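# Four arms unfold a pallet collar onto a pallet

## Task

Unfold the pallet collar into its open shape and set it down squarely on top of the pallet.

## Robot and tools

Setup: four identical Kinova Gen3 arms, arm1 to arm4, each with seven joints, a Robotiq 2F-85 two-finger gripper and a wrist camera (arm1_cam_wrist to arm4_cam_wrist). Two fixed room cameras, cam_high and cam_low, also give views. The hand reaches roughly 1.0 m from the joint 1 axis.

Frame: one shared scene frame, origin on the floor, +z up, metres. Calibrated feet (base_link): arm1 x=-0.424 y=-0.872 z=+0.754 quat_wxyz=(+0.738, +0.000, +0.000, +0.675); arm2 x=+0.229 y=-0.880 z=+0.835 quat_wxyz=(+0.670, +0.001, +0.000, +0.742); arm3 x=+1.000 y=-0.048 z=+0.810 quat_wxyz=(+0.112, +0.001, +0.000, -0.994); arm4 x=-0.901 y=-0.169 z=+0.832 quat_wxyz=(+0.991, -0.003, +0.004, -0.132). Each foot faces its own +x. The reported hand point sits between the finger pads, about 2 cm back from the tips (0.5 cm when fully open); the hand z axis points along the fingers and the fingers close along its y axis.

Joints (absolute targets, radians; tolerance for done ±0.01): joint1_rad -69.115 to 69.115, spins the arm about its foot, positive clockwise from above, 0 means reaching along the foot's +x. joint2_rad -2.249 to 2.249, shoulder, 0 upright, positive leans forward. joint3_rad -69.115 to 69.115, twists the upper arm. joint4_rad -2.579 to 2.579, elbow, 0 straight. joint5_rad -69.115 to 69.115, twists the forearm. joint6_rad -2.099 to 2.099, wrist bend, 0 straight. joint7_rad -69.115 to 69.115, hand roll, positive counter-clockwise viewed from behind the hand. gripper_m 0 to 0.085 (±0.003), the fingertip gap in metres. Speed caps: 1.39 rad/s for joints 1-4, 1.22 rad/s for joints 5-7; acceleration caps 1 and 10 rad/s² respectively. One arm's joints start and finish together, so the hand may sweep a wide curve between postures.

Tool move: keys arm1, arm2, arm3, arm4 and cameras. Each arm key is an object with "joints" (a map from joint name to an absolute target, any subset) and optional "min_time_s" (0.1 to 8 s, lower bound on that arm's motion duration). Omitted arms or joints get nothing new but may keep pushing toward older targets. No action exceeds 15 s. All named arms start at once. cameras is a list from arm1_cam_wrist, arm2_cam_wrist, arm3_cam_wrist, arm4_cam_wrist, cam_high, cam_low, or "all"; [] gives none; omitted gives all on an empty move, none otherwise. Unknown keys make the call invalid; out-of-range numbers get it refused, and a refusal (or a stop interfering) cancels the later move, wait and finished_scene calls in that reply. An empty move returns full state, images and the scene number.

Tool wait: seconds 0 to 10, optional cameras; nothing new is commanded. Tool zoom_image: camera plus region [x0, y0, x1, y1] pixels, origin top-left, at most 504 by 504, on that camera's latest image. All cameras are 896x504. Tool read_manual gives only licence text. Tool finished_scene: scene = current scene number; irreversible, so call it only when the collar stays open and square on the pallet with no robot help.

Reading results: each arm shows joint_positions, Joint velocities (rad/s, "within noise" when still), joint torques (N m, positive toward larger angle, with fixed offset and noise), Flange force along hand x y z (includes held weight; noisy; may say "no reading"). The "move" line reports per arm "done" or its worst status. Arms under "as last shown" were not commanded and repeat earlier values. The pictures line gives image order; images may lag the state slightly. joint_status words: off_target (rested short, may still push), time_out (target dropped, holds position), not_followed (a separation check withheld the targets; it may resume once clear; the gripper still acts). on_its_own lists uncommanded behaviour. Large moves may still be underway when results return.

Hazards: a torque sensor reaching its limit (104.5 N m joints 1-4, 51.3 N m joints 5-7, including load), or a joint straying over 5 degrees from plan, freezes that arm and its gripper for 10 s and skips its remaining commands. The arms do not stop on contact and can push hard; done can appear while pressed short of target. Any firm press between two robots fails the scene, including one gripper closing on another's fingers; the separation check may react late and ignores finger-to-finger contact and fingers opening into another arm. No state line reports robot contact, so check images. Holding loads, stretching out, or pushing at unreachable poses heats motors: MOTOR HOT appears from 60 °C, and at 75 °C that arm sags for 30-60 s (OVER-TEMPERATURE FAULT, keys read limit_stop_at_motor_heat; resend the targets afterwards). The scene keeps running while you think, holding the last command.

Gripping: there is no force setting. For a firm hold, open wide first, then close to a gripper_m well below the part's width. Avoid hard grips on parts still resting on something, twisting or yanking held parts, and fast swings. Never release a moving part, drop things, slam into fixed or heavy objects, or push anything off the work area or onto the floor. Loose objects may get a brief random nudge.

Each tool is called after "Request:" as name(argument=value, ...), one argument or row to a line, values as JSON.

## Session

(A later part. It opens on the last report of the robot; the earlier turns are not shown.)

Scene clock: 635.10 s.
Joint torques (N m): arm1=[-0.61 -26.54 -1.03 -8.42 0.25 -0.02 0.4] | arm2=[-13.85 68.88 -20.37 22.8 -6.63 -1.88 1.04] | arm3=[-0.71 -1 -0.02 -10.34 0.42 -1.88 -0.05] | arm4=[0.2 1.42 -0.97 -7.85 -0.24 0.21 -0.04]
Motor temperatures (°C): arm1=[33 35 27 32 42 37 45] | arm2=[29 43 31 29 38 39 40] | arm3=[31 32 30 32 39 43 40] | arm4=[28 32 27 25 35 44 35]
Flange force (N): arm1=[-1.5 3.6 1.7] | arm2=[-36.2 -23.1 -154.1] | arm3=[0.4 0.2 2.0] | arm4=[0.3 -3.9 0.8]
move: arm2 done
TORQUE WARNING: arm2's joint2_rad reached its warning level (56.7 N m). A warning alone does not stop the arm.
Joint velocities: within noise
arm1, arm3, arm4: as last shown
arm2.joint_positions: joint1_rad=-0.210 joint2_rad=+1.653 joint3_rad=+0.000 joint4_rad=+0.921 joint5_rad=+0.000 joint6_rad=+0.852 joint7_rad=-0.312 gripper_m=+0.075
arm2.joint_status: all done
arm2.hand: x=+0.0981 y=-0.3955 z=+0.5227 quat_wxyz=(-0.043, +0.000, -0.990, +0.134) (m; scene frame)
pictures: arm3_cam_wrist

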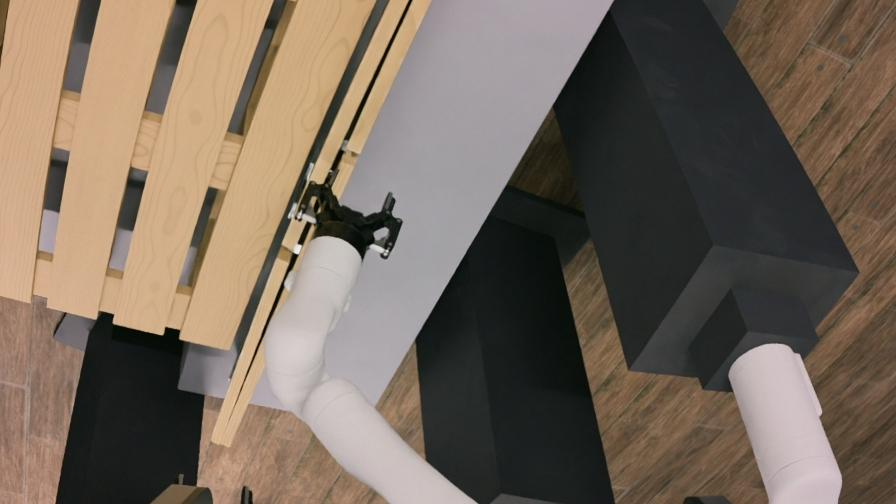

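Request:
move(
  arm2={"joints":{"joint1_rad":-0.2101,"joint2_rad":1.3459,"joint4_rad":1.5179,"joint6_rad":0.2778,"joint7_rad":-0.312}},
  cameras=["arm2_cam_wrist","arm3_cam_wrist"],
)

Request:
zoom_image(
  camera="arm3_cam_wrist",
  region=[200, 0, 450, 250],
)

Request:
zoom_image(
  camera="arm3_cam_wrist",
  region=[180, 230, 380, 450],
)

Scene clock: 654.43 s.
Joint torques (N m): arm1=[-0.55 -26.56 -1 -8.45 0.23 -0.03 0.37] | arm2=[0.58 -20.35 0.14 -3.33 0.2 -0.31 -0.36] | arm3=[-0.69 -1.04 -0.11 -10.34 0.41 -1.87 -0.05] | arm4=[0.25 1.37 -1.01 -7.82 -0.26 0.22 -0.02]
Motor temperatures (°C): arm1=[33 36 27 32 42 37 45] | arm2=[29 46 31 30 38 39 40] | arm3=[31 32 30 32 39 43 40] | arm4=[28 32 27 25 35 44 35]
Flange force (N): arm1=[-1.4 3.6 1.7] | arm2=[0.1 -3.6 -6.0] | arm3=[0.3 -0.1 2.0] | arm4=[0.2 -4.0 0.6]
move: arm2 done
TORQUE WARNING: arm2's joint2_rad reached its warning level (56.7 N m). A warning alone does not stop the arm.
Joint velocities: within noise
arm1.joint_positions: joint1_rad=+0.200 joint2_rad=+0.960 joint3_rad=+0.000 joint4_rad=+0.998 joint5_rad=+0.000 joint6_rad=+1.184 joint7_rad=+0.290 gripper_m=+0.085
arm1.joint_status: not commanded
arm1.hand: x=-0.2185 y=-0.2697 z=+0.8495 quat_wxyz=(+0.000, +0.001, -1.000, +0.000) (m; scene frame)
arm2.joint_positions: joint1_rad=-0.210 joint2_rad=+1.346 joint3_rad=+0.000 joint4_rad=+1.518 joint5_rad=+0.000 joint6_rad=+0.278 joint7_rad=-0.312 gripper_m=+0.075
arm2.joint_status: all done
arm2.hand: x=+0.0996 y=-0.3998 z=+0.6014 quat_wxyz=(+0.001, +0.000, -1.000, -0.001) (m; scene frame)
arm3, arm4: as last shown
pictures: arm2_cam_wrist, arm3_cam_wrist

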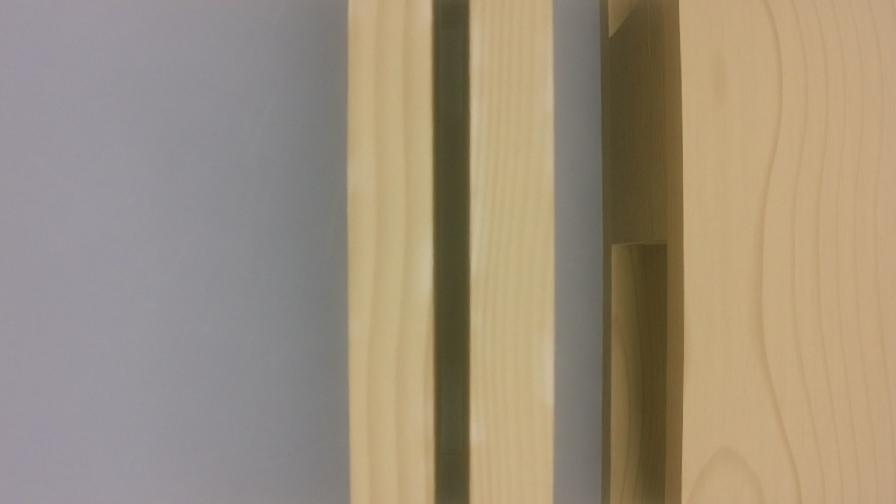

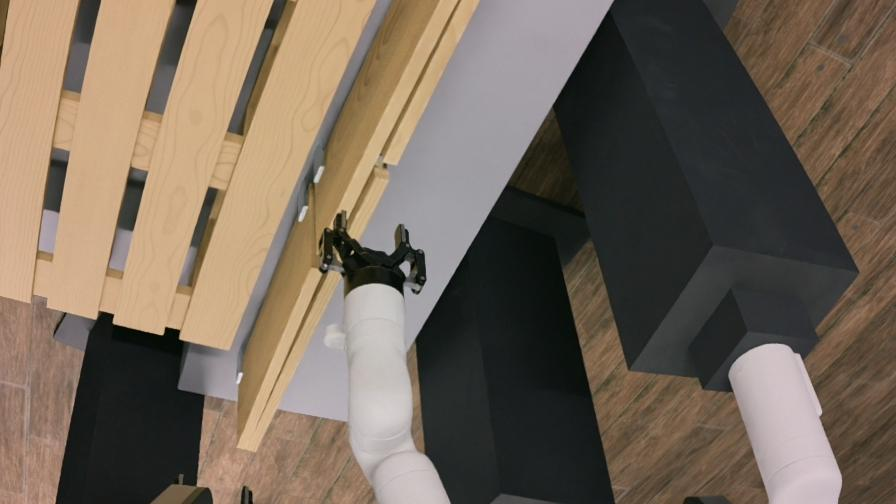

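Scaled by 2.016 from the camera's 896x504 image, which has a finer 1280x720 frame.

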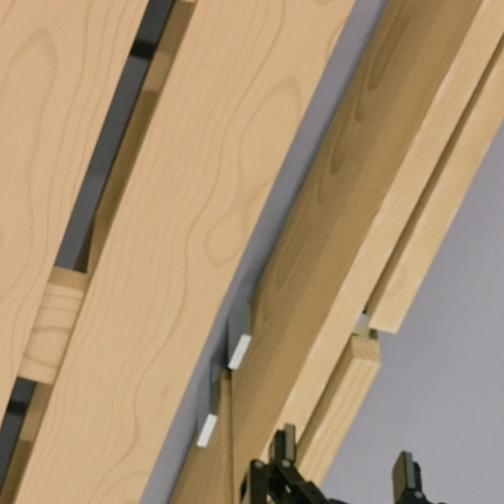

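Scaled by 2.291 from the camera's 896x504 image, which has a finer 1280x720 frame.

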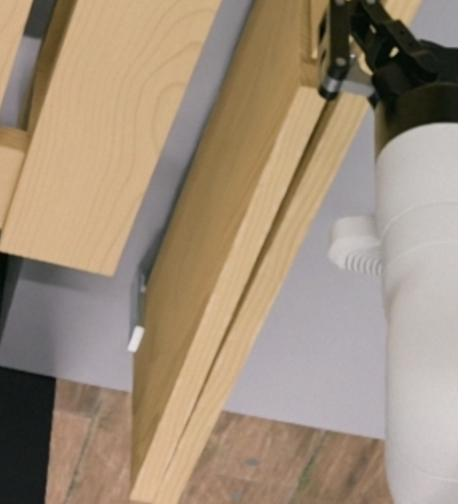

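Request:
move(
  arm1={"joints":{"joint1_rad":0.4361,"joint2_rad":1.3266,"joint4_rad":1.0616,"joint6_rad":0.7534,"joint7_rad":0.5255,"gripper_m":0}},
  arm2={"joints":{"joint1_rad":-0.2144,"joint2_rad":1.42,"joint4_rad":1.5889,"joint6_rad":0.1327,"joint7_rad":-0.316,"gripper_m":0.07}},
)

Request:
move(
  arm1={"joints":{"joint1_rad":0.4361,"joint2_rad":1.5289,"joint4_rad":0.911,"joint6_rad":0.7017,"joint7_rad":0.5255},"min_time_s":1.5},
)

Request:
move(
  arm1={"joints":{"joint1_rad":0.4473,"joint2_rad":1.5089,"joint4_rad":0.9735,"joint6_rad":0.6592,"joint7_rad":0.5367},"min_time_s":1},
  arm2={"joints":{"joint2_rad":1.5003,"joint4_rad":1.5209,"joint6_rad":0.1204},"min_time_s":1.5},
  cameras=["arm1_cam_wrist","arm2_cam_wrist","arm3_cam_wrist"],
)

Request:
zoom_image(
  camera="arm3_cam_wrist",
  region=[250, 150, 450, 350],
)

Scene clock: 727.43 s.
Joint torques (N m): arm1=[-0.57 -27.41 -1.03 -6.26 0.23 -0.03 0.37] | arm2=[0.55 -19.36 0.18 -2.06 0.24 -0.29 -0.39] | arm3=[-0.73 -1.03 -0.06 -10.35 0.41 -1.87 -0.02] | arm4=[0.23 1.3 -1.06 -7.83 -0.29 0.19 -0.06]
Motor temperatures (°C): arm1=[33 36 27 32 42 37 45] | arm2=[28 40 31 30 38 38 40] | arm3=[31 32 30 32 38 43 40] | arm4=[28 32 27 25 35 44 35]
Flange force (N): arm1=[-1.5 2.2 3.0] | arm2=[0.4 -2.9 -6.3] | arm3=[0.3 0.2 2.1] | arm4=[0.0 -4.3 0.5]
move: arm1 done; arm2 done
Joint velocities: within noise
arm1.joint_positions: joint1_rad=+0.436 joint2_rad=+1.327 joint3_rad=+0.000 joint4_rad=+1.062 joint5_rad=+0.000 joint6_rad=+0.753 joint7_rad=+0.525 gripper_m=+0.000
arm1.joint_status: all done
arm1.hand: x=-0.0896 y=-0.3450 z=+0.5993 quat_wxyz=(+0.000, +0.000, -1.000, +0.000) (m; scene frame)
arm2.joint_positions: joint1_rad=-0.214 joint2_rad=+1.420 joint3_rad=+0.000 joint4_rad=+1.589 joint5_rad=+0.000 joint6_rad=+0.133 joint7_rad=-0.316 gripper_m=+0.070
arm2.joint_status: all done
arm2.hand: x=+0.1096 y=-0.4372 z=+0.5614 quat_wxyz=(+0.001, +0.000, -1.000, -0.001) (m; scene frame)
arm3, arm4: as last shown
pictures: none

Scene clock: 729.27 s.
Joint torques (N m): arm1=[-0.36 -27.13 -0.77 -5.61 0.28 0.1 0.4] | arm2=[0.63 -19.44 0.15 -2.08 0.22 -0.28 -0.32] | arm3=[-0.66 -1.01 -0.11 -10.33 0.41 -1.87 -0.03] | arm4=[0.29 1.37 -1.09 -7.82 -0.27 0.21 -0.04]
Motor temperatures (°C): arm1=[33 36 27 32 42 37 45] | arm2=[28 40 31 30 38 38 40] | arm3=[31 32 30 32 38 43 40] | arm4=[28 32 27 25 35 44 35]
Flange force (N): arm1=[-1.4 2.7 2.9] | arm2=[0.6 -3.0 -6.1] | arm3=[0.3 0.0 2.0] | arm4=[0.1 -4.3 0.6]
move: arm1 done
Joint velocities: within noise
arm1.joint_positions: joint1_rad=+0.436 joint2_rad=+1.529 joint3_rad=+0.000 joint4_rad=+0.911 joint5_rad=+0.000 joint6_rad=+0.702 joint7_rad=+0.525 gripper_m=+0.000
arm1.joint_status: all done
arm1.hand: x=-0.0897 y=-0.3451 z=+0.5044 quat_wxyz=(+0.000, +0.000, -1.000, +0.000) (m; scene frame)
arm2, arm3, arm4: as last shown
pictures: none

Scene clock: 731.03 s.
Joint torques (N m): arm1=[0.74 -26.63 0.26 -4.42 0.7 0.82 0.4] | arm2=[0.67 -19.45 0.16 -2.01 0.21 -0.28 -0.31] | arm3=[-0.66 -0.98 -0.03 -10.35 0.4 -1.89 -0.04] | arm4=[0.24 1.35 -1.02 -7.86 -0.24 0.21 -0.05]
Motor temperatures (°C): arm1=[33 36 27 32 42 37 45] | arm2=[28 40 31 30 38 38 40] | arm3=[31 32 30 32 38 43 40] | arm4=[28 32 27 25 35 44 35]
Flange force (N): arm1=[-0.7 5.0 4.4] | arm2=[0.6 -3.1 -6.5] | arm3=[0.4 0.2 2.0] | arm4=[0.2 -4.1 0.7]
move: arm1 done; arm2 done
Joint velocities: within noise
arm1.joint_positions: joint1_rad=+0.447 joint2_rad=+1.509 joint3_rad=+0.000 joint4_rad=+0.973 joint5_rad=+0.000 joint6_rad=+0.659 joint7_rad=+0.537 gripper_m=+0.000
arm1.joint_status: all done
arm1.hand: x=-0.0893 y=-0.3582 z=+0.5044 quat_wxyz=(+0.000, +0.000, -1.000, +0.000) (m; scene frame)
arm2.joint_positions: joint1_rad=-0.214 joint2_rad=+1.500 joint3_rad=+0.000 joint4_rad=+1.521 joint5_rad=+0.000 joint6_rad=+0.120 joint7_rad=-0.316 gripper_m=+0.070
arm2.joint_status: all done
arm2.hand: x=+0.1096 y=-0.4372 z=+0.5274 quat_wxyz=(+0.001, +0.000, -1.000, -0.001) (m; scene frame)
arm3, arm4: as last shown
pictures: arm1_cam_wrist, arm2_cam_wrist, arm3_cam_wrist

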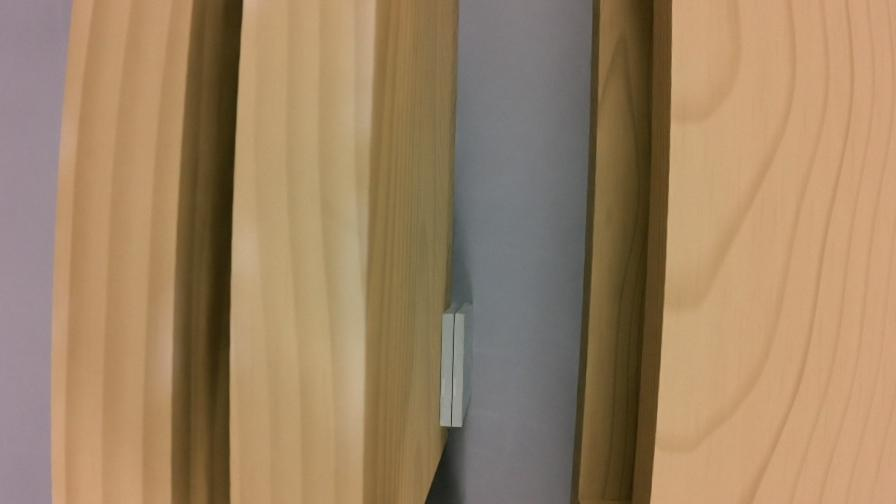

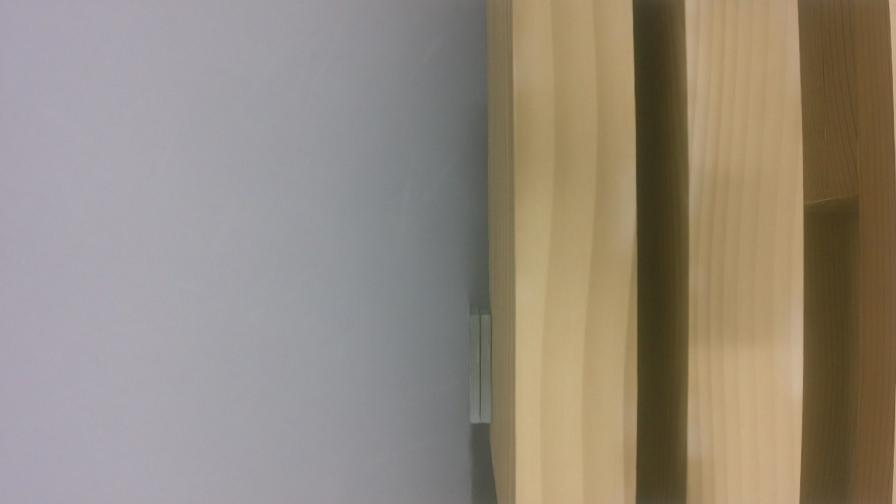

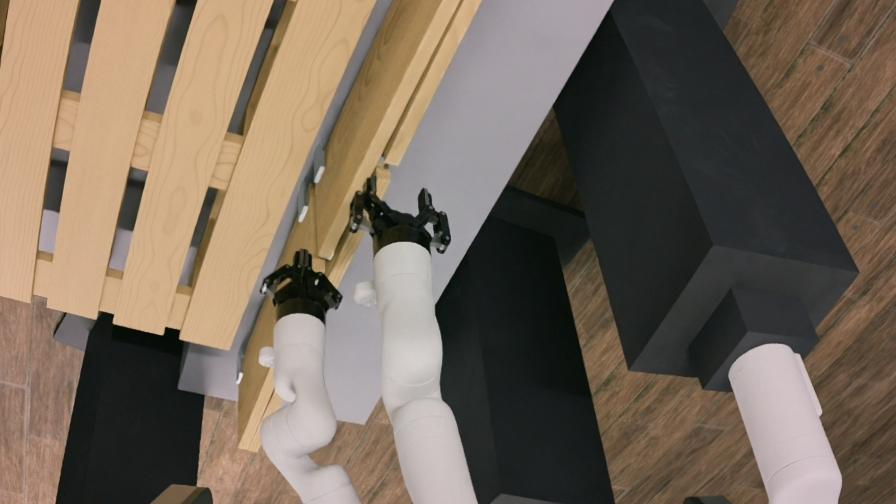

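Scaled by 2.520 from the camera's 896x504 image, which has a finer 1280x720 frame.

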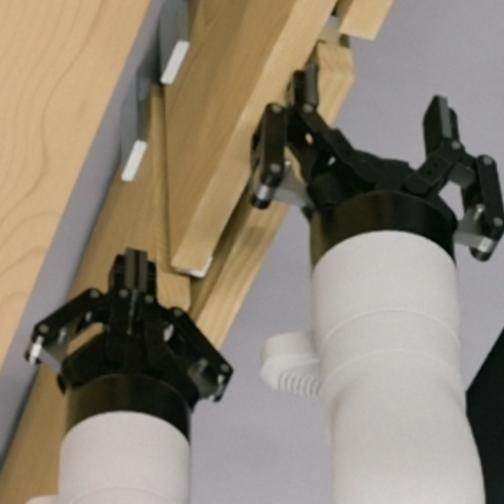

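Request:
move(
  arm2={"joints":{"joint2_rad":1.4682,"joint4_rad":1.5481,"joint6_rad":0.1253}},
)

Request:
move(
  arm2={"joints":{"gripper_m":0.058}},
)

Request:
move(
  arm2={"joints":{"joint2_rad":1.5383,"joint4_rad":1.4857,"joint6_rad":0.1176},"min_time_s":3},
  cameras=["arm2_cam_wrist","arm3_cam_wrist"],
)

Request:
zoom_image(
  camera="arm3_cam_wrist",
  region=[250, 100, 450, 300],
)

Scene clock: 745.77 s.
Joint torques (N m): arm1=[0.73 -26.59 0.22 -4.36 0.67 0.79 0.38] | arm2=[0.64 -19.48 0.2 -2 0.25 -0.28 -0.4] | arm3=[-0.68 -0.99 -0.06 -10.33 0.41 -1.88 0] | arm4=[0.22 1.37 -1.06 -7.83 -0.25 0.23 -0.04]
Motor temperatures (°C): arm1=[33 36 27 32 42 37 45] | arm2=[28 39 30 29 38 38 40] | arm3=[31 32 30 32 38 43 40] | arm4=[28 32 27 25 35 44 35]
Flange force (N): arm1=[-1.0 5.2 4.5] | arm2=[0.5 -2.9 -6.2] | arm3=[0.4 0.2 2.0] | arm4=[0.1 -4.2 0.7]
move: arm2 done
Joint velocities: within noise
arm1, arm4: as last shown
arm1.hand: x=-0.0893 y=-0.3581 z=+0.5044 quat_wxyz=(+0.000, +0.000, -1.000, +0.000) (m; scene frame)
arm2.joint_positions: joint1_rad=-0.214 joint2_rad=+1.468 joint3_rad=+0.000 joint4_rad=+1.548 joint5_rad=+0.000 joint6_rad=+0.125 joint7_rad=-0.316 gripper_m=+0.070
arm2.joint_status: all done
arm2.hand: x=+0.1095 y=-0.4369 z=+0.5410 quat_wxyz=(+0.001, +0.000, -1.000, -0.001) (m; scene frame)
arm3.joint_positions: joint1_rad=-0.178 joint2_rad=-0.480 joint3_rad=-0.040 joint4_rad=+1.504 joint5_rad=-0.048 joint6_rad=+1.347 joint7_rad=+1.461 gripper_m=+0.085
arm3.joint_status: not commanded
arm3.hand: x=+0.7341 y=-0.1667 z=+1.4076 quat_wxyz=(-0.117, -0.913, -0.159, +0.357) (m; scene frame)
pictures: none

Scene clock: 746.40 s.
Joint torques (N m): arm1=[0.73 -26.63 0.26 -4.41 0.64 0.82 0.4] | arm2=[0.56 -19.43 0.08 -2.09 0.24 -0.25 -0.38] | arm3=[-0.72 -1.02 -0.07 -10.34 0.44 -1.89 -0.03] | arm4=[0.25 1.36 -1.04 -7.83 -0.27 0.23 -0.03]
Motor temperatures (°C): arm1=[33 36 27 32 42 37 45] | arm2=[28 39 30 29 38 38 40] | arm3=[31 32 30 32 38 43 40] | arm4=[28 32 27 25 35 44 35]
Flange force (N): arm1=[-0.8 5.0 4.5] | arm2=[0.3 -3.3 -6.5] | arm3=[0.3 0.1 2.0] | arm4=[0.1 -4.1 0.7]
move: arm2 done
Joint velocities: within noise
arm1, arm3, arm4: as last shown
arm2.joint_positions: joint1_rad=-0.214 joint2_rad=+1.468 joint3_rad=+0.000 joint4_rad=+1.548 joint5_rad=+0.000 joint6_rad=+0.125 joint7_rad=-0.316 gripper_m=+0.058
arm2.joint_status: all done
arm2.hand: x=+0.1095 y=-0.4369 z=+0.5410 quat_wxyz=(+0.001, +0.000, -1.000, -0.001) (m; scene frame)
pictures: none

Scene clock: 752.23 s.
Joint torques (N m): arm1=[22.87 -13.02 20.2 9.98 7.33 8.73 0.51] | arm2=[-23.44 51.86 -35.07 -8.18 -0.34 -4.18 1.08] | arm3=[-0.69 -0.99 -0.07 -10.33 0.44 -1.88 -0.05] | arm4=[0.27 1.36 -1.04 -7.84 -0.27 0.22 -0.01]
Motor temperatures (°C): arm1=[33 36 27 32 42 37 45] | arm2=[29 40 31 29 38 38 40] | arm3=[31 32 30 32 38 43 40] | arm4=[28 32 27 25 35 44 35]
Flange force (N): arm1=[16.1 45.6 4.7] | arm2=[-51.3 -15.7 -190.0] | arm3=[0.3 0.1 2.0] | arm4=[0.1 -4.1 0.7]
move: arm2 time_out
TORQUE WARNING: arm2's joint2_rad reached its warning level (56.7 N m). A warning alone does not stop the arm.
Joint velocities: within noise
arm1, arm3: as last shown
arm2.joint_positions: joint1_rad=-0.214 joint2_rad=+1.508 joint3_rad=+0.000 joint4_rad=+1.486 joint5_rad=+0.000 joint6_rad=+0.118 joint7_rad=-0.316 gripper_m=+0.058
arm2.joint_status: joint2_rad time_out (moved +0.040 of +0.070); the others done
arm2.hand: x=+0.1039 y=-0.4200 z=+0.5254 quat_wxyz=(+0.006, +0.000, -1.000, -0.015) (m; scene frame)
arm4.joint_positions: joint1_rad=-0.493 joint2_rad=-0.458 joint3_rad=-0.036 joint4_rad=+1.502 joint5_rad=-0.057 joint6_rad=+2.052 joint7_rad=+1.434 gripper_m=+0.085
arm4.joint_status: not commanded
arm4.hand: x=-0.7992 y=-0.1467 z=+1.3410 quat_wxyz=(-0.014, +0.076, -0.997, -0.019) (m; scene frame)
pictures: arm2_cam_wrist, arm3_cam_wrist

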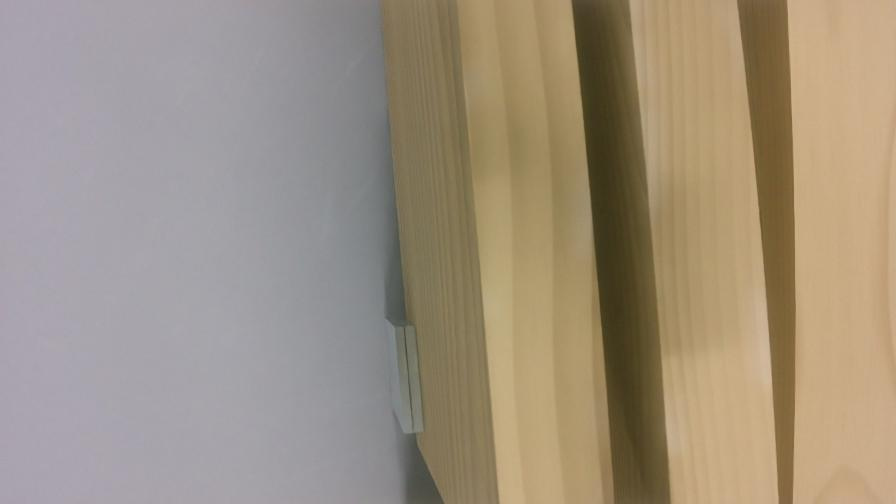

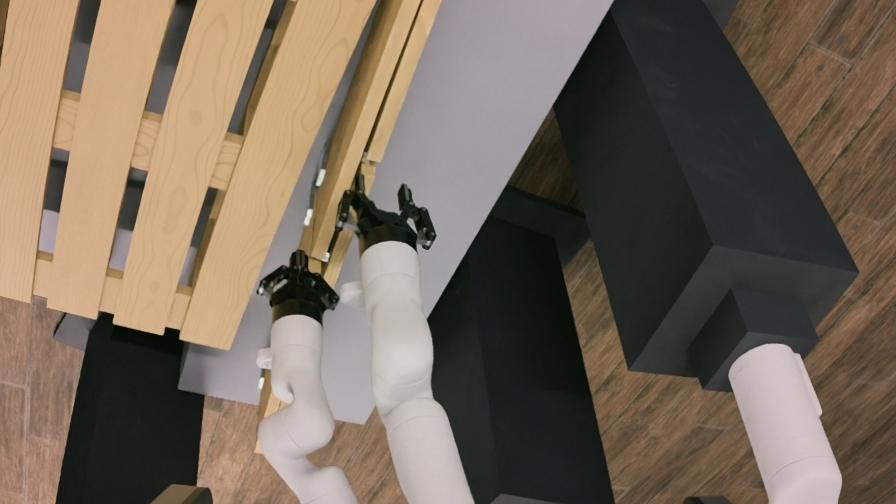

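Scaled by 2.520 from the camera's 896x504 image, which has a finer 1280x720 frame.

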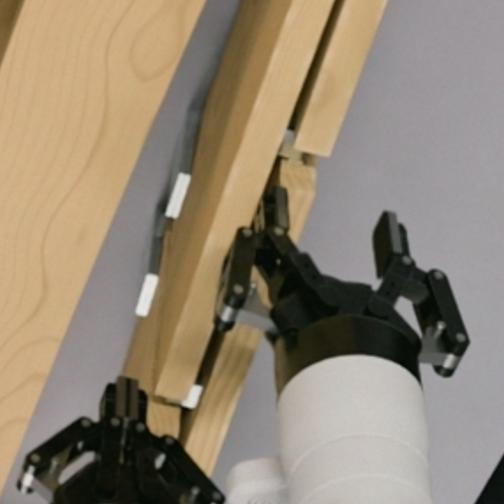

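Request:
move(
  arm1={"joints":{"joint1_rad":0.4361,"joint2_rad":1.5289,"joint4_rad":0.911,"joint6_rad":0.7017,"joint7_rad":0.5255}},
  arm2={"joints":{"joint1_rad":-0.2149,"joint2_rad":1.4509,"joint4_rad":1.5043,"joint6_rad":0.1864,"joint7_rad":-0.2435},"min_time_s":1.5},
  cameras=["arm2_cam_wrist","arm1_cam_wrist","arm3_cam_wrist"],
)

Request:
zoom_image(
  camera="arm3_cam_wrist",
  region=[260, 210, 400, 310],
)

Scene clock: 820.83 s.
Joint torques (N m): arm1=[-0.54 -27.59 -0.93 -5.87 0.28 0 0.4] | arm2=[0.6 -20.01 0.2 -2.62 0.24 -0.31 -0.37] | arm3=[-0.71 -0.97 0 -10.34 0.42 -1.9 -0.05] | arm4=[0.23 1.34 -1.05 -7.85 -0.25 0.22 -0.03]
Motor temperatures (°C): arm1=[34 35 27 32 43 38 45] | arm2=[31 44 34 29 38 38 40] | arm3=[31 31 30 32 38 42 39] | arm4=[28 32 27 25 35 43 34]
Flange force (N): arm1=[-1.5 2.3 3.4] | arm2=[0.5 -3.4 -6.3] | arm3=[0.4 0.3 2.0] | arm4=[0.1 -4.1 0.7]
move: arm1 done; arm2 done
Joint velocities: within noise
arm1.joint_positions: joint1_rad=+0.436 joint2_rad=+1.529 joint3_rad=+0.000 joint4_rad=+0.911 joint5_rad=+0.000 joint6_rad=+0.702 joint7_rad=+0.525 gripper_m=+0.000
arm1.joint_status: all done
arm1.hand: x=-0.0897 y=-0.3451 z=+0.5044 quat_wxyz=(+0.000, +0.000, -1.000, +0.000) (m; scene frame)
arm2.joint_positions: joint1_rad=-0.215 joint2_rad=+1.451 joint3_rad=+0.000 joint4_rad=+1.504 joint5_rad=+0.000 joint6_rad=+0.186 joint7_rad=-0.243 gripper_m=+0.058
arm2.joint_status: all done
arm2.hand: x=+0.1036 y=-0.4197 z=+0.5513 quat_wxyz=(+0.001, +0.037, -0.999, -0.001) (m; scene frame)
arm3, arm4: as last shown
pictures: arm1_cam_wrist, arm2_cam_wrist, arm3_cam_wrist

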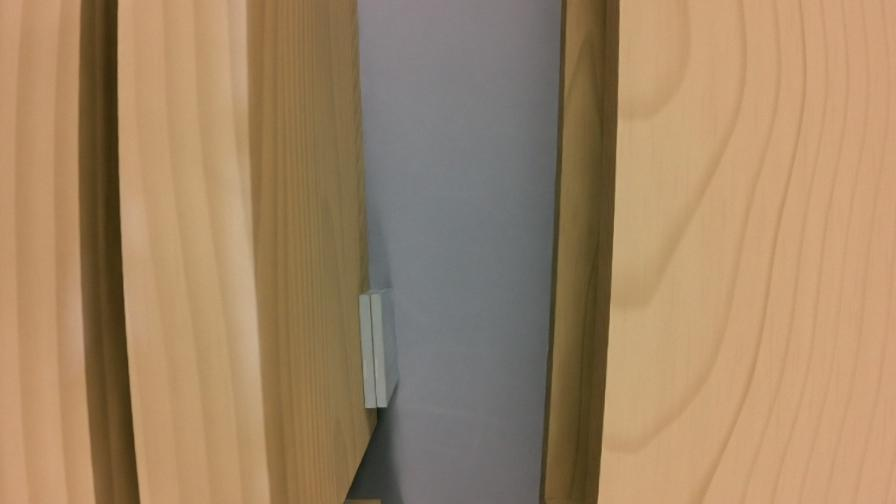

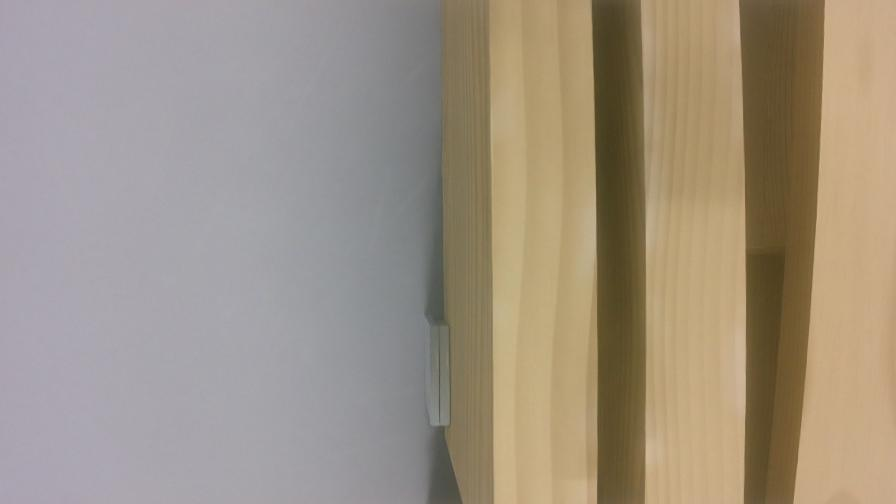

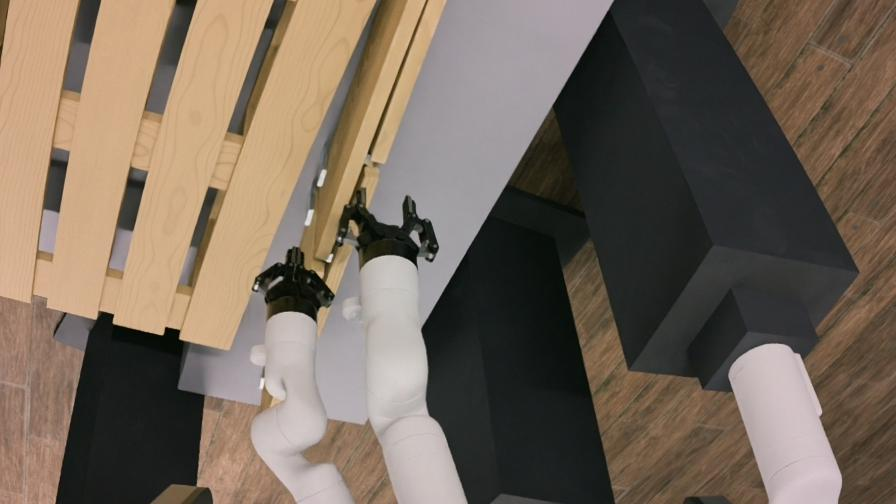

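Scaled by 3.600 from the camera's 896x504 image, which has a finer 1280x720 frame.

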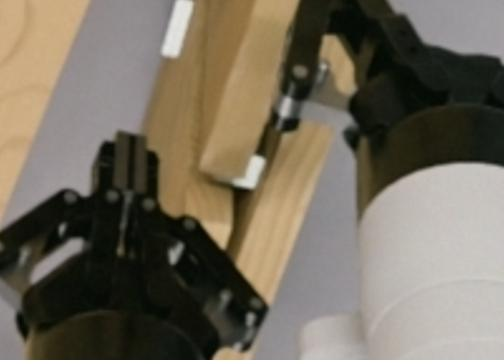

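Request:
move(
  arm1={"joints":{"joint1_rad":0.4361,"joint2_rad":1.05,"joint4_rad":1.2,"joint6_rad":0.89,"joint7_rad":0.5255}},
  arm3={"joints":{"joint1_rad":-0.705,"joint2_rad":1.2041,"joint3_rad":0,"joint4_rad":1.962,"joint5_rad":0,"joint6_rad":-0.0245,"joint7_rad":0.641,"gripper_m":0}},
  arm4={"joints":{"joint1_rad":0.5357,"joint2_rad":1.2737,"joint3_rad":0,"joint4_rad":2.059,"joint5_rad":0,"joint6_rad":-0.1911,"joint7_rad":-0.77,"gripper_m":0}},
  cameras=["arm3_cam_wrist","arm4_cam_wrist","arm1_cam_wrist","cam_high"],
)

Scene clock: 889.80 s.
Joint torques (N m): arm1=[-0.56 -26.11 -1.01 -7.11 0.25 0.02 0.39] | arm2=[0.58 -19.86 0.17 -2.57 0.21 -0.25 -0.35] | arm3=[-0.76 -18.47 0.32 -0.51 0.48 0.1 -0.03] | arm4=[0.46 -17.53 -0.56 1.84 -0.18 0.23 -0.03]
Motor temperatures (°C): arm1=[33 35 27 32 42 37 45] | arm2=[30 40 32 29 37 37 40] | arm3=[31 31 30 32 38 42 39] | arm4=[28 32 26 25 35 43 34]
Flange force (N): arm1=[-1.5 2.1 2.4] | arm2=[0.5 -3.4 -6.5] | arm3=[0.7 -2.7 -2.1] | arm4=[-0.2 -0.4 -0.5]
move: arm1 done; arm3 done; arm4 done
Joint velocities: within noise
arm1.joint_positions: joint1_rad=+0.436 joint2_rad=+1.050 joint3_rad=+0.000 joint4_rad=+1.200 joint5_rad=+0.000 joint6_rad=+0.890 joint7_rad=+0.525 gripper_m=+0.000
arm1.joint_status: all done
arm1.hand: x=-0.0962 y=-0.3565 z=+0.7387 quat_wxyz=(+0.000, +0.000, -1.000, -0.001) (m; scene frame)
arm2: as last shown
arm3.joint_positions: joint1_rad=-0.705 joint2_rad=+1.204 joint3_rad=+0.000 joint4_rad=+1.962 joint5_rad=+0.000 joint6_rad=-0.025 joint7_rad=+0.641 gripper_m=+0.000
arm3.joint_status: all done
arm3.hand: x=+0.7505 y=-0.3419 z=+0.6195 quat_wxyz=(+0.000, -1.000, +0.000, -0.001) (m; scene frame)
arm4.joint_positions: joint1_rad=+0.536 joint2_rad=+1.274 joint3_rad=+0.000 joint4_rad=+2.059 joint5_rad=+0.000 joint6_rad=-0.191 joint7_rad=-0.770 gripper_m=+0.000
arm4.joint_status: all done
arm4.hand: x=-0.6828 y=-0.4334 z=+0.6196 quat_wxyz=(-0.002, -1.000, +0.000, +0.005) (m; scene frame)
pictures: arm1_cam_wrist, arm3_cam_wrist, arm4_cam_wrist, cam_high

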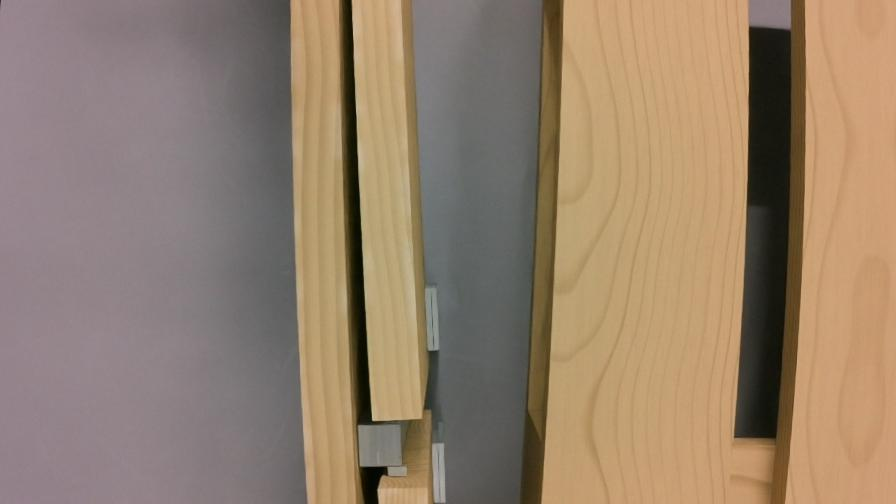

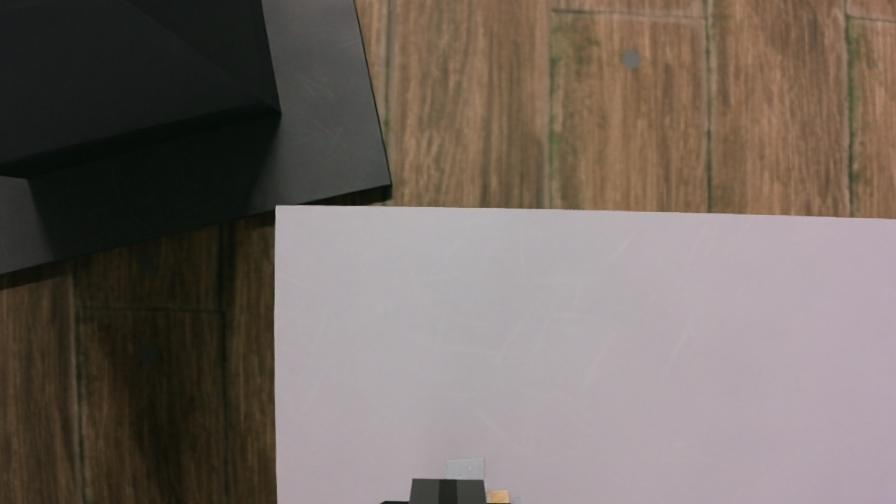

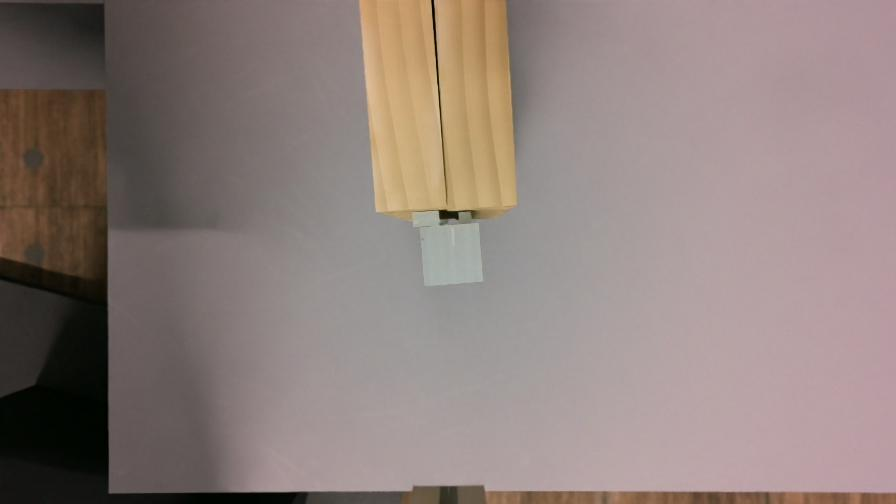

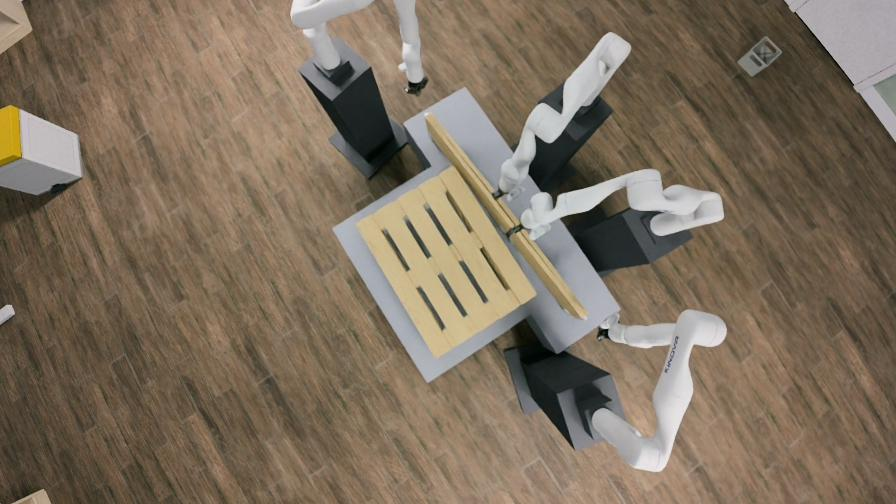

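Request:
move(
  arm3={"joints":{"joint1_rad":-0.545,"joint2_rad":1.1297,"joint4_rad":1.7444,"joint6_rad":0.2675,"joint7_rad":0.869,"gripper_m":0.085}},
  arm4={"joints":{"joint1_rad":0.2914,"joint2_rad":1.2634,"joint4_rad":1.978,"joint6_rad":-0.0998,"joint7_rad":-1.015}},
  cameras=["arm3_cam_wrist"],
)

Request:
move(
  arm3={"joints":{"joint2_rad":1.5117,"joint4_rad":1.491,"joint6_rad":0.1389},"min_time_s":2},
  arm4={"joints":{"joint2_rad":1.6307,"joint4_rad":1.6715,"joint6_rad":-0.1606},"min_time_s":2},
  cameras=["arm3_cam_wrist","arm4_cam_wrist"],
)

Scene clock: 968.27 s.
Joint torques (N m): arm1=[-0.53 -26.17 -1.05 -7.1 0.23 0 0.41] | arm2=[0.66 -19.92 0.2 -2.6 0.24 -0.27 -0.31] | arm3=[-0.72 -20.43 0.35 -3.04 0.48 0.12 -0.01] | arm4=[0.38 -18.26 -0.51 1 -0.19 0.23 -0.03]
Motor temperatures (°C): arm1=[33 36 27 31 42 37 45] | arm2=[29 37 31 29 37 37 40] | arm3=[30 32 29 32 38 42 39] | arm4=[28 33 26 25 35 43 34]
Flange force (N): arm1=[-1.5 2.3 2.5] | arm2=[0.7 -3.5 -6.4] | arm3=[1.6 -2.7 -1.8] | arm4=[-0.4 -0.4 -0.6]
move: arm3 done; arm4 done
Joint velocities: within noise
arm1, arm2: as last shown
arm3.joint_positions: joint1_rad=-0.545 joint2_rad=+1.130 joint3_rad=+0.000 joint4_rad=+1.744 joint5_rad=+0.000 joint6_rad=+0.268 joint7_rad=+0.869 gripper_m=+0.085
arm3.joint_status: all done
arm3.hand: x=+0.6504 y=-0.3529 z=+0.6592 quat_wxyz=(+0.000, -0.999, -0.034, -0.001) (m; scene frame)
arm4.joint_positions: joint1_rad=+0.291 joint2_rad=+1.263 joint3_rad=+0.000 joint4_rad=+1.978 joint5_rad=+0.000 joint6_rad=-0.100 joint7_rad=-1.015 gripper_m=+0.000
arm4.joint_status: all done
arm4.hand: x=-0.6027 y=-0.3866 z=+0.6186 quat_wxyz=(-0.002, -1.000, +0.001, +0.005) (m; scene frame)
pictures: arm3_cam_wrist

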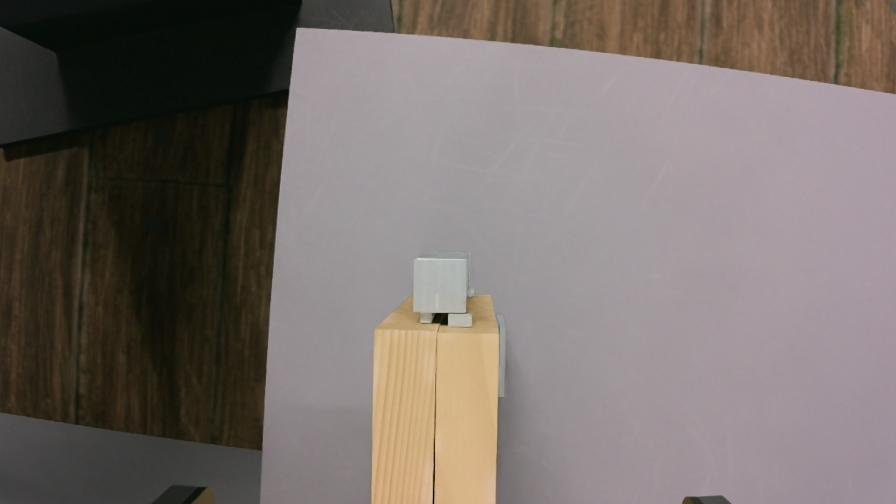

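Scene clock: 972.60 s.
Joint torques (N m): arm1=[-0.61 -26.23 -1.01 -7.13 0.23 -0.07 0.37] | arm2=[0.63 -19.93 0.11 -2.49 0.23 -0.27 -0.3] | arm3=[-0.74 -21.12 0.38 -1.97 0.49 0.1 -0.05] | arm4=[-35.07 46.4 -56.78 -64.43 7.26 -20.99 3.23]
Motor temperatures (°C): arm1=[33 36 27 31 42 37 45] | arm2=[29 37 31 29 37 37 40] | arm3=[30 32 29 31 38 42 39] | arm4=[28 34 27 26 35 44 34]
Flange force (N): arm1=[-1.8 2.4 2.5] | arm2=[0.7 -3.1 -6.2] | arm3=[1.6 -2.7 -3.1] | arm4=[-119.9 16.6 -315.3]
move: arm3 done; arm4 time_out
TORQUE WARNING: arm4's joint4_rad reached its warning level (56.7 N m). A warning alone does not stop the arm.
Joint velocities: within noise
arm1, arm2: as last shown
arm3.joint_positions: joint1_rad=-0.545 joint2_rad=+1.512 joint3_rad=+0.000 joint4_rad=+1.491 joint5_rad=+0.000 joint6_rad=+0.139 joint7_rad=+0.869 gripper_m=+0.085
arm3.joint_status: all done
arm3.hand: x=+0.6507 y=-0.3530 z=+0.4963 quat_wxyz=(+0.000, -0.999, -0.034, -0.001) (m; scene frame)
arm4.joint_positions: joint1_rad=+0.291 joint2_rad=+1.580 joint3_rad=+0.000 joint4_rad=+1.699 joint5_rad=+0.000 joint6_rad=-0.161 joint7_rad=-1.015 gripper_m=+0.000
arm4.joint_status: joint2_rad time_out (moved +0.317 of +0.367); joint4_rad time_out (moved -0.279 of -0.307); the others done
arm4.hand: x=-0.5910 y=-0.3951 z=+0.4889 quat_wxyz=(-0.008, -1.000, +0.001, -0.005) (m; scene frame)
pictures: arm3_cam_wrist, arm4_cam_wrist

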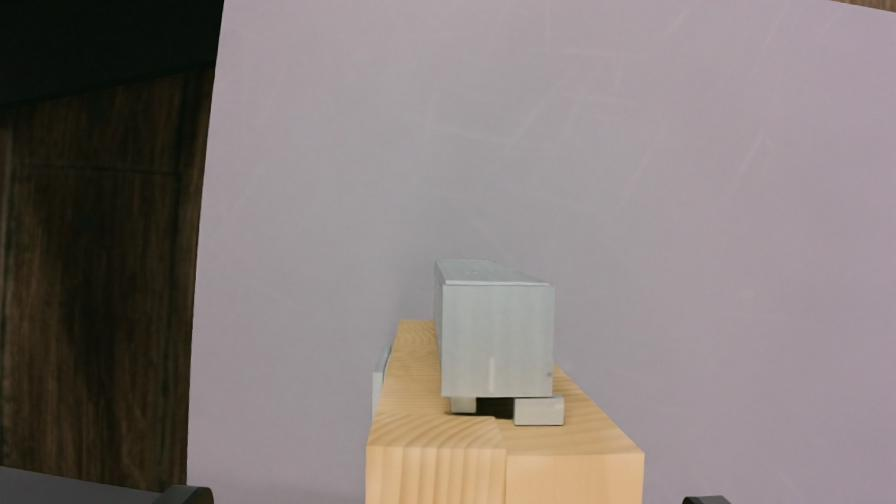

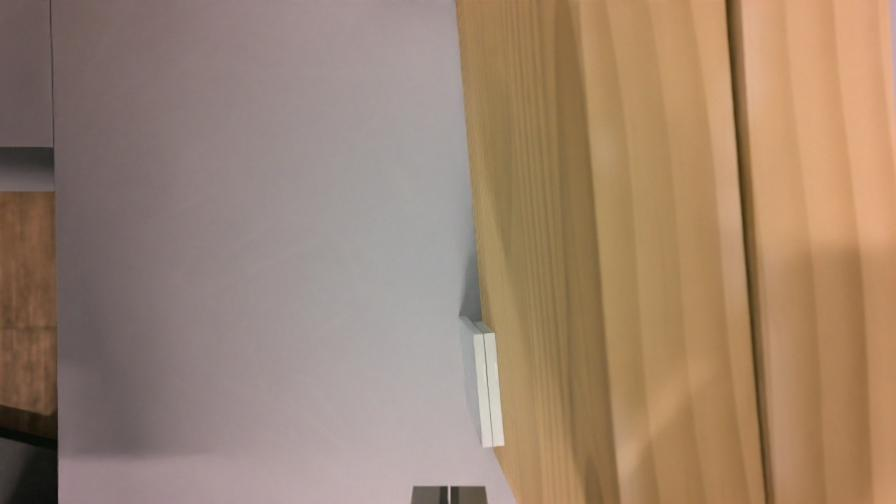

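Request:
move(
  arm4={"joints":{"joint1_rad":0.2914,"joint2_rad":1.5358,"joint4_rad":1.7682,"joint6_rad":-0.1624,"joint7_rad":-1.015}},
  arm3={"joints":{"gripper_m":0.02}},
  cameras=["arm3_cam_wrist","arm4_cam_wrist","arm1_cam_wrist"],
)

Scene clock: 997.47 s.
Joint torques (N m): arm1=[-0.56 -26.2 -1.02 -7.06 0.24 0 0.37] | arm2=[0.65 -19.97 0.17 -2.52 0.22 -0.27 -0.33] | arm3=[1.08 -13.29 3.1 -1.74 0.47 0.13 -0.32] | arm4=[0.39 -18.55 -0.54 1.59 -0.19 0.22 -0.05]
Motor temperatures (°C): arm1=[33 37 27 31 42 37 45] | arm2=[29 37 31 29 37 37 40] | arm3=[30 32 29 31 38 42 39] | arm4=[31 37 33 32 36 47 35]
Flange force (N): arm1=[-1.7 2.5 2.5] | arm2=[0.7 -3.2 -6.2] | arm3=[5.3 -1.3 -21.0] | arm4=[-0.3 -0.2 -0.8]
move: arm3 off_target; arm4 done
TORQUE WARNING: arm4's joint4_rad reached its warning level (56.7 N m). A warning alone does not stop the arm.
Joint velocities: within noise
arm1, arm2: as last shown
arm3.joint_positions: joint1_rad=-0.545 joint2_rad=+1.512 joint3_rad=+0.000 joint4_rad=+1.491 joint5_rad=+0.000 joint6_rad=+0.139 joint7_rad=+0.869 gripper_m=+0.038
arm3.joint_status: gripper_m off_target (ended at +0.038, target +0.020)
arm3.hand: x=+0.6507 y=-0.3531 z=+0.4963 quat_wxyz=(+0.000, -0.999, -0.034, -0.001) (m; scene frame)
arm4.joint_positions: joint1_rad=+0.291 joint2_rad=+1.536 joint3_rad=+0.000 joint4_rad=+1.768 joint5_rad=+0.000 joint6_rad=-0.162 joint7_rad=-1.015 gripper_m=+0.000
arm4.joint_status: all done
arm4.hand: x=-0.6037 y=-0.3870 z=+0.5086 quat_wxyz=(-0.002, -1.000, +0.001, +0.005) (m; scene frame)
pictures: arm1_cam_wrist, arm3_cam_wrist, arm4_cam_wrist

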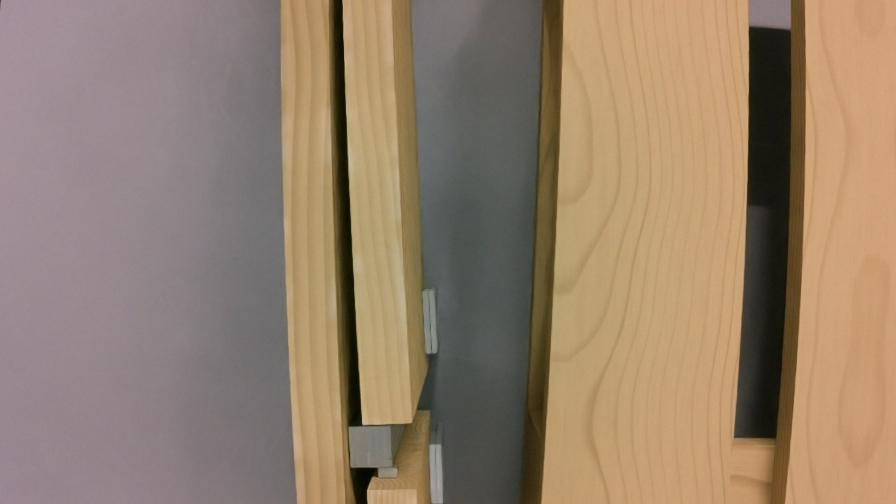

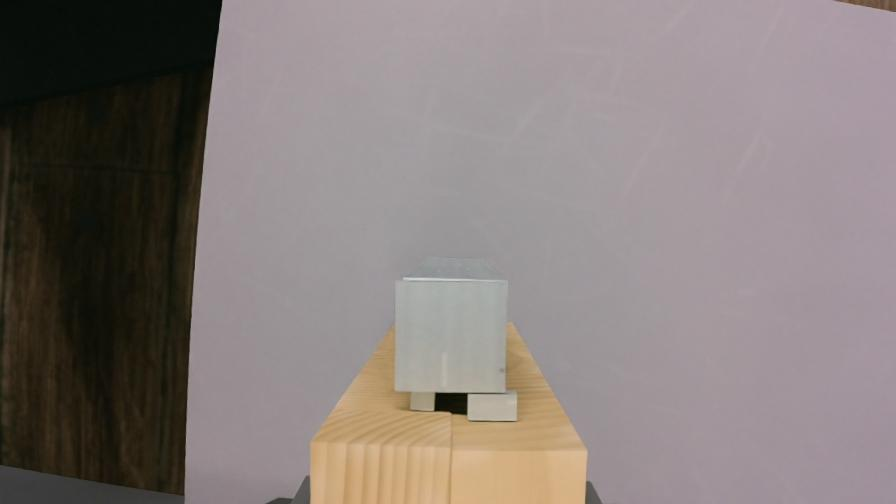

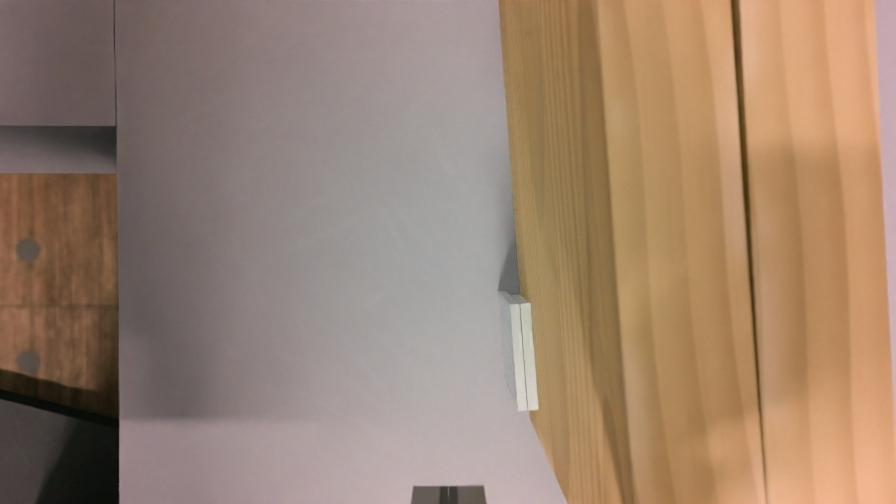

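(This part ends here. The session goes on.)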